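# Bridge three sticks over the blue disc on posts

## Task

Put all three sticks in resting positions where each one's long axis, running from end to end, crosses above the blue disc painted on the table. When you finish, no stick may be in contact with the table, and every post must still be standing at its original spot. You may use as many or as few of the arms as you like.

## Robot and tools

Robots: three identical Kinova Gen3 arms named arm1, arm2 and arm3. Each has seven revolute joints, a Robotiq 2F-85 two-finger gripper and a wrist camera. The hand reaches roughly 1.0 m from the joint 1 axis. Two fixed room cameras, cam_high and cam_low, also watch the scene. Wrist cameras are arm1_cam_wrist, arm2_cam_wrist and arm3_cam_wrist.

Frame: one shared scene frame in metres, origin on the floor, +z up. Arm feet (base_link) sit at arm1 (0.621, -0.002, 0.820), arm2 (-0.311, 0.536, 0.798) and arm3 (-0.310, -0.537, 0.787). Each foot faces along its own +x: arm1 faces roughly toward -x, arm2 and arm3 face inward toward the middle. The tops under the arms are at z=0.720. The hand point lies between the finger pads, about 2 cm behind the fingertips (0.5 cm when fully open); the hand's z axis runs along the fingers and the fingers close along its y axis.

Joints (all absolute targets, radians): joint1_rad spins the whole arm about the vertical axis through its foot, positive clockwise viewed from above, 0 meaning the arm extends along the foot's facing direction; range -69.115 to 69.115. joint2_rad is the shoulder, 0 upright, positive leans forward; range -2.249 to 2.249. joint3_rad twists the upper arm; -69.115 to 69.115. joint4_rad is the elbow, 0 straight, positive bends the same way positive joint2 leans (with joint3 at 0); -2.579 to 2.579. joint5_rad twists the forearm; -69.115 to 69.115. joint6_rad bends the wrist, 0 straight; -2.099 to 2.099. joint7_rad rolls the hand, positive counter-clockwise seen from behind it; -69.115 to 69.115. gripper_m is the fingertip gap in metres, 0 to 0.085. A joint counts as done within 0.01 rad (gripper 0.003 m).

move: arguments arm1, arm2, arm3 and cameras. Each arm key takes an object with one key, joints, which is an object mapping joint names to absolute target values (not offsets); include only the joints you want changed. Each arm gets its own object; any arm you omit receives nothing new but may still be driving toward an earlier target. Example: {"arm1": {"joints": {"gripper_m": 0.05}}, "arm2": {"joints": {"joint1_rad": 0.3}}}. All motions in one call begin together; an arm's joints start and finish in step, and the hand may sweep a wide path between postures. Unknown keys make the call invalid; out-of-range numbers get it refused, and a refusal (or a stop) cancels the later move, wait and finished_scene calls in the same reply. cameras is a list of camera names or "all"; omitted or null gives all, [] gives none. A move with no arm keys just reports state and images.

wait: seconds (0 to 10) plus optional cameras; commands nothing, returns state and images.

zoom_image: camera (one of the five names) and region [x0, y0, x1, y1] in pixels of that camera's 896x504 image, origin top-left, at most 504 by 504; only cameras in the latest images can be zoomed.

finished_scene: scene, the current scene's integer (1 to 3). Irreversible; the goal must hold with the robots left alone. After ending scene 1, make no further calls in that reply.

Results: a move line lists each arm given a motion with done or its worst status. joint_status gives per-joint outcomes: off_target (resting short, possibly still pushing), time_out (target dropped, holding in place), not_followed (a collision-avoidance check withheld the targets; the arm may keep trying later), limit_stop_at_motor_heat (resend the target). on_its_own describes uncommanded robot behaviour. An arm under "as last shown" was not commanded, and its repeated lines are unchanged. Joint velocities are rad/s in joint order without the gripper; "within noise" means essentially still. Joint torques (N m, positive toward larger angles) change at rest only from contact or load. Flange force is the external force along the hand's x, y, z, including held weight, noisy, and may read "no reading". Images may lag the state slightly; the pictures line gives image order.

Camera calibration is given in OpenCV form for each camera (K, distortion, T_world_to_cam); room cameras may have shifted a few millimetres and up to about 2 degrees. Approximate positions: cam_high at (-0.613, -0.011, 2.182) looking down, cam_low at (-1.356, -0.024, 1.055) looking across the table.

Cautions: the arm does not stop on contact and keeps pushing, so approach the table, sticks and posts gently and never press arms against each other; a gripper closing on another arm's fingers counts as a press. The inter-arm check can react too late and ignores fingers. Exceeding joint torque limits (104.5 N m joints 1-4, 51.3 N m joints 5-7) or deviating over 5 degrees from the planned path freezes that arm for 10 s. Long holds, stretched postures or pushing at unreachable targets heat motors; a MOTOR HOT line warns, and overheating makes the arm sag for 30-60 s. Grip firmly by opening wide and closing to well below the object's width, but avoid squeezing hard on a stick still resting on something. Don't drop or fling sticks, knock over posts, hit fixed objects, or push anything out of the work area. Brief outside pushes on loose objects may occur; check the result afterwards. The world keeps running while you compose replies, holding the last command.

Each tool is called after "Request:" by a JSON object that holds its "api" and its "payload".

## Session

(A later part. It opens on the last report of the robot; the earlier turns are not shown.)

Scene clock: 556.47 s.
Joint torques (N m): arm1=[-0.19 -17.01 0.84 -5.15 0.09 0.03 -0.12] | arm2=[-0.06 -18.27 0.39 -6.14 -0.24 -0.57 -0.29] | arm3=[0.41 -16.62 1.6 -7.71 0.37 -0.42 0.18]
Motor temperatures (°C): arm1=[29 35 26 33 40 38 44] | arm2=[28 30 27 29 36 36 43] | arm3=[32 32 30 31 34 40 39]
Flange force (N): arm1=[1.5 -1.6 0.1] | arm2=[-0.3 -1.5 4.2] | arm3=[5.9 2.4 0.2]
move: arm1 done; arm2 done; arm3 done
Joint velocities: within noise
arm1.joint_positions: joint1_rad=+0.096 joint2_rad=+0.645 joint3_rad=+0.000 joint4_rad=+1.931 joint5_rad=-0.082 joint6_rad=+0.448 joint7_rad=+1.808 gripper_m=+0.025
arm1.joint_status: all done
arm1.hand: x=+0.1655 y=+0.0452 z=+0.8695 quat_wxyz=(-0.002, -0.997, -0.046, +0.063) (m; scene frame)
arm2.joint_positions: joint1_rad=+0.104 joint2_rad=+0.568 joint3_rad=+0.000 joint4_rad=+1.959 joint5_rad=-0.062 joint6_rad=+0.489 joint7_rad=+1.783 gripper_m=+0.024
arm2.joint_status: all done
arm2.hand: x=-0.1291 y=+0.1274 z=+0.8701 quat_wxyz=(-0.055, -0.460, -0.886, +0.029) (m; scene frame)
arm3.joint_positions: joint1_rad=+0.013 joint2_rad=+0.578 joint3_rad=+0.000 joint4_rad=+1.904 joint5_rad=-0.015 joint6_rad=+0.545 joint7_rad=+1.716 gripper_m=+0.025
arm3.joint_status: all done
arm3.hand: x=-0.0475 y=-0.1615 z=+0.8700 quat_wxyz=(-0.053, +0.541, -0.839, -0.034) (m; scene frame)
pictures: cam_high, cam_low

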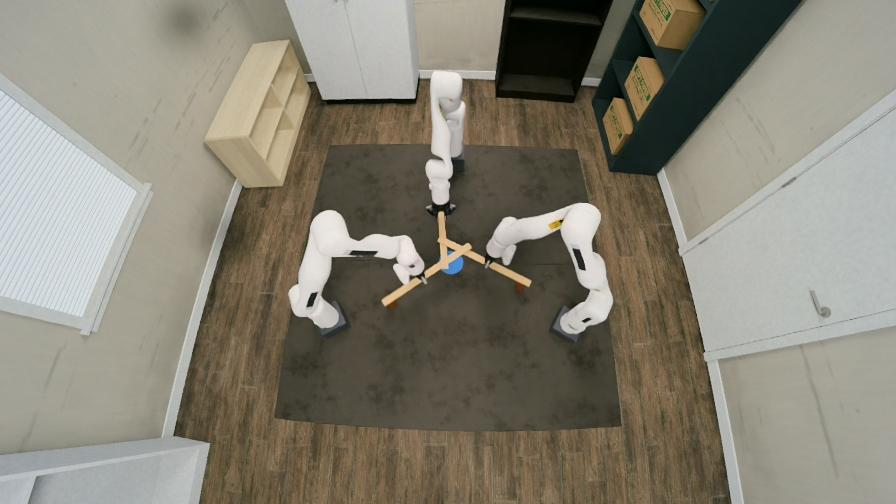

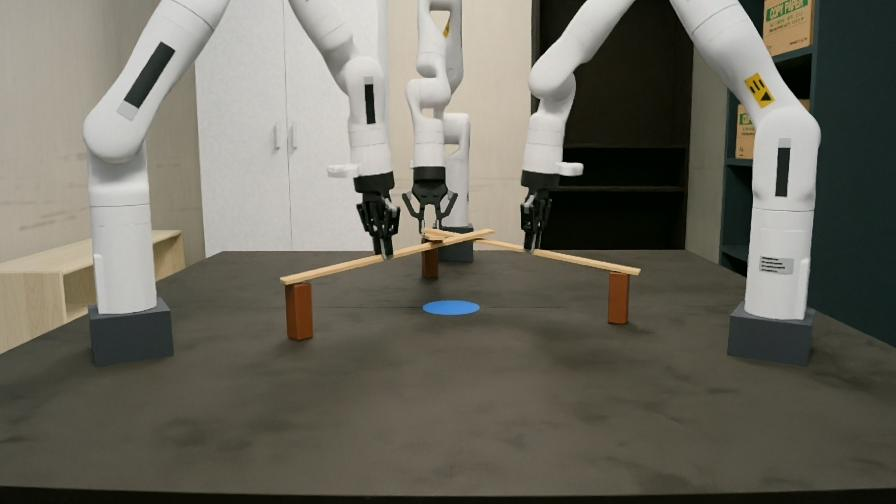

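Request:
{"api": "move", "payload": {"arm1": {"joints":{"gripper_m":0.05}}, "arm2": {"joints":{"gripper_m":0.05}}, "arm3": {"joints":{"gripper_m":0.05}}, "cameras": ["cam_low"]}}

Request:
{"api": "move", "payload": {"arm1": {"joints":{"joint2_rad":0.4316,"joint4_rad":1.8775,"joint5_rad":-0.0554,"joint6_rad":0.7151}}, "arm2": {"joints":{"joint2_rad":0.3609,"joint4_rad":1.8815,"joint5_rad":-0.0422,"joint6_rad":0.7732}}, "arm3": {"joints":{"joint2_rad":0.3808,"joint4_rad":1.8247,"joint5_rad":-0.0109,"joint6_rad":0.821}}, "cameras": ["cam_high","cam_low"]}}

Request:
{"api": "zoom_image", "payload": {"camera": "cam_high", "region": [370, 180, 550, 330]}}

Request:
{"api": "zoom_image", "payload": {"camera": "cam_low", "region": [260, 200, 660, 360]}}

Scene clock: 578.57 s.
Joint torques (N m): arm1=[0.01 -16.61 1.01 -5.08 0.09 -0.02 -0.19] | arm2=[-0.09 -17.93 0.39 -6 -0.22 -0.59 -0.26] | arm3=[0.64 -16.68 1.8 -7.69 0.35 -0.48 0.15]
Motor temperatures (°C): arm1=[29 35 26 33 40 37 44] | arm2=[28 30 27 29 36 36 43] | arm3=[32 32 30 31 34 40 39]
Flange force (N): arm1=[1.6 -1.2 -0.9] | arm2=[-0.3 -1.5 3.4] | arm3=[5.6 2.8 0.2]
move: arm1 done; arm2 done; arm3 done
Joint velocities: within noise
arm1.joint_positions: joint1_rad=+0.095 joint2_rad=+0.645 joint3_rad=+0.000 joint4_rad=+1.931 joint5_rad=-0.082 joint6_rad=+0.448 joint7_rad=+1.808 gripper_m=+0.050
arm1.joint_status: all done
arm1.hand: x=+0.1655 y=+0.0452 z=+0.8695 quat_wxyz=(-0.002, -0.997, -0.046, +0.063) (m; scene frame)
arm2.joint_positions: joint1_rad=+0.104 joint2_rad=+0.568 joint3_rad=+0.000 joint4_rad=+1.959 joint5_rad=-0.062 joint6_rad=+0.489 joint7_rad=+1.783 gripper_m=+0.050
arm2.joint_status: all done
arm2.hand: x=-0.1291 y=+0.1274 z=+0.8701 quat_wxyz=(-0.055, -0.460, -0.886, +0.029) (m; scene frame)
arm3.joint_positions: joint1_rad=+0.013 joint2_rad=+0.578 joint3_rad=+0.000 joint4_rad=+1.904 joint5_rad=-0.015 joint6_rad=+0.545 joint7_rad=+1.716 gripper_m=+0.050
arm3.joint_status: all done
arm3.hand: x=-0.0475 y=-0.1615 z=+0.8700 quat_wxyz=(-0.053, +0.541, -0.839, -0.034) (m; scene frame)
pictures: cam_low

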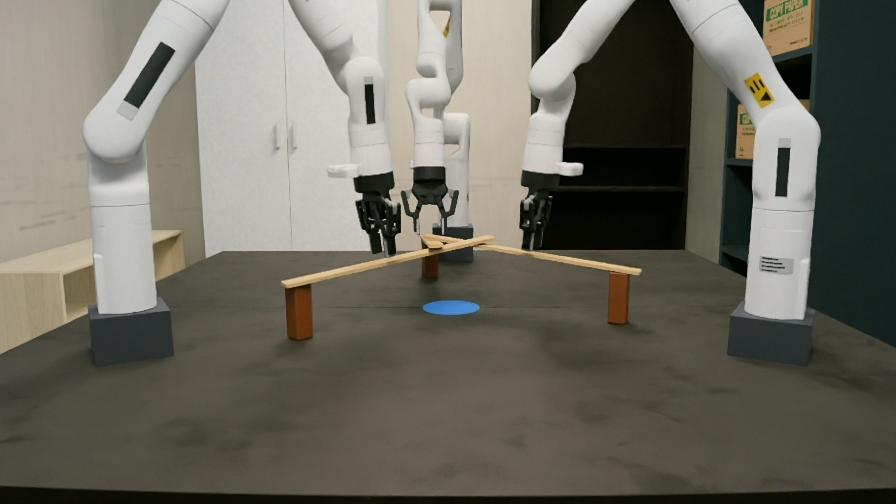

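Scene clock: 579.80 s.
Joint torques (N m): arm1=[-0.01 -14.82 0.97 -6.87 0.07 -0.01 -0.19] | arm2=[-0.07 -16.02 0.32 -7.94 -0.22 -0.54 -0.27] | arm3=[0.66 -14.86 1.7 -9.37 0.39 -0.51 0.14]
Motor temperatures (°C): arm1=[29 35 26 33 40 37 44] | arm2=[28 30 27 29 36 36 43] | arm3=[32 32 30 31 34 40 39]
Flange force (N): arm1=[1.4 -1.0 -0.5] | arm2=[-0.6 -1.4 3.0] | arm3=[5.3 3.3 1.5]
move: arm1 done; arm2 done; arm3 done
Joint velocities: within noise
arm1.joint_positions: joint1_rad=+0.095 joint2_rad=+0.432 joint3_rad=+0.000 joint4_rad=+1.877 joint5_rad=-0.055 joint6_rad=+0.715 joint7_rad=+1.808 gripper_m=+0.050
arm1.joint_status: all done
arm1.hand: x=+0.1792 y=+0.0424 z=+0.9694 quat_wxyz=(-0.002, -0.996, -0.062, +0.063) (m; scene frame)
arm2.joint_positions: joint1_rad=+0.104 joint2_rad=+0.361 joint3_rad=+0.000 joint4_rad=+1.882 joint5_rad=-0.042 joint6_rad=+0.773 joint7_rad=+1.783 gripper_m=+0.050
arm2.joint_status: all done
arm2.hand: x=-0.1337 y=+0.1393 z=+0.9701 quat_wxyz=(-0.055, -0.450, -0.891, +0.029) (m; scene frame)
arm3.joint_positions: joint1_rad=+0.013 joint2_rad=+0.381 joint3_rad=+0.000 joint4_rad=+1.825 joint5_rad=-0.011 joint6_rad=+0.821 joint7_rad=+1.716 gripper_m=+0.050
arm3.joint_status: all done
arm3.hand: x=-0.0542 y=-0.1737 z=+0.9700 quat_wxyz=(-0.053, +0.543, -0.837, -0.034) (m; scene frame)
pictures: cam_high, cam_low

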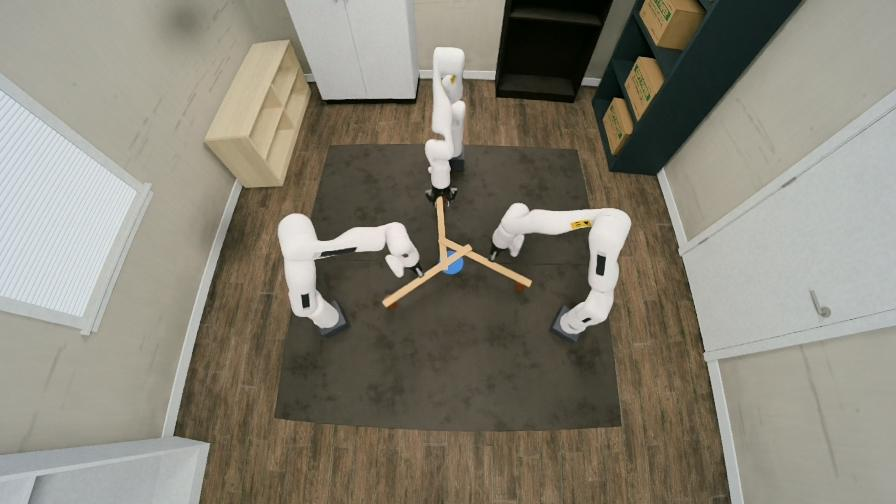

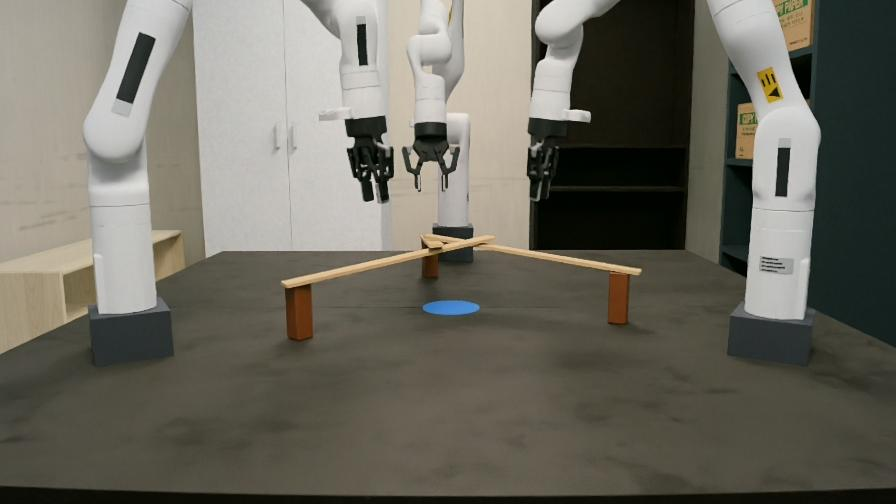

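Scaled by 2.800 from the camera's 896x504 image, which has a finer 1280x720 frame.

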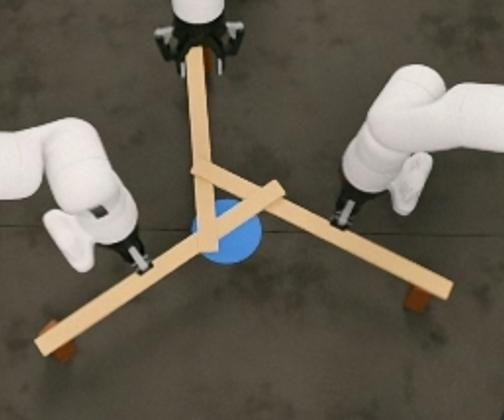

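Scaled by 1.260 from the camera's 896x504 image, which has a finer 1280x720 frame.

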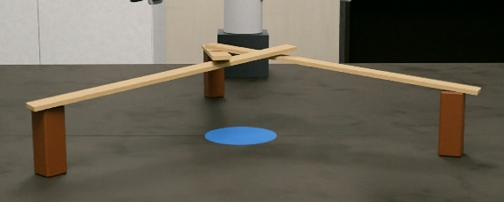

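Request:
{"api": "finished_scene", "payload": {"scene": 2}}

The scene is finished: the task was done.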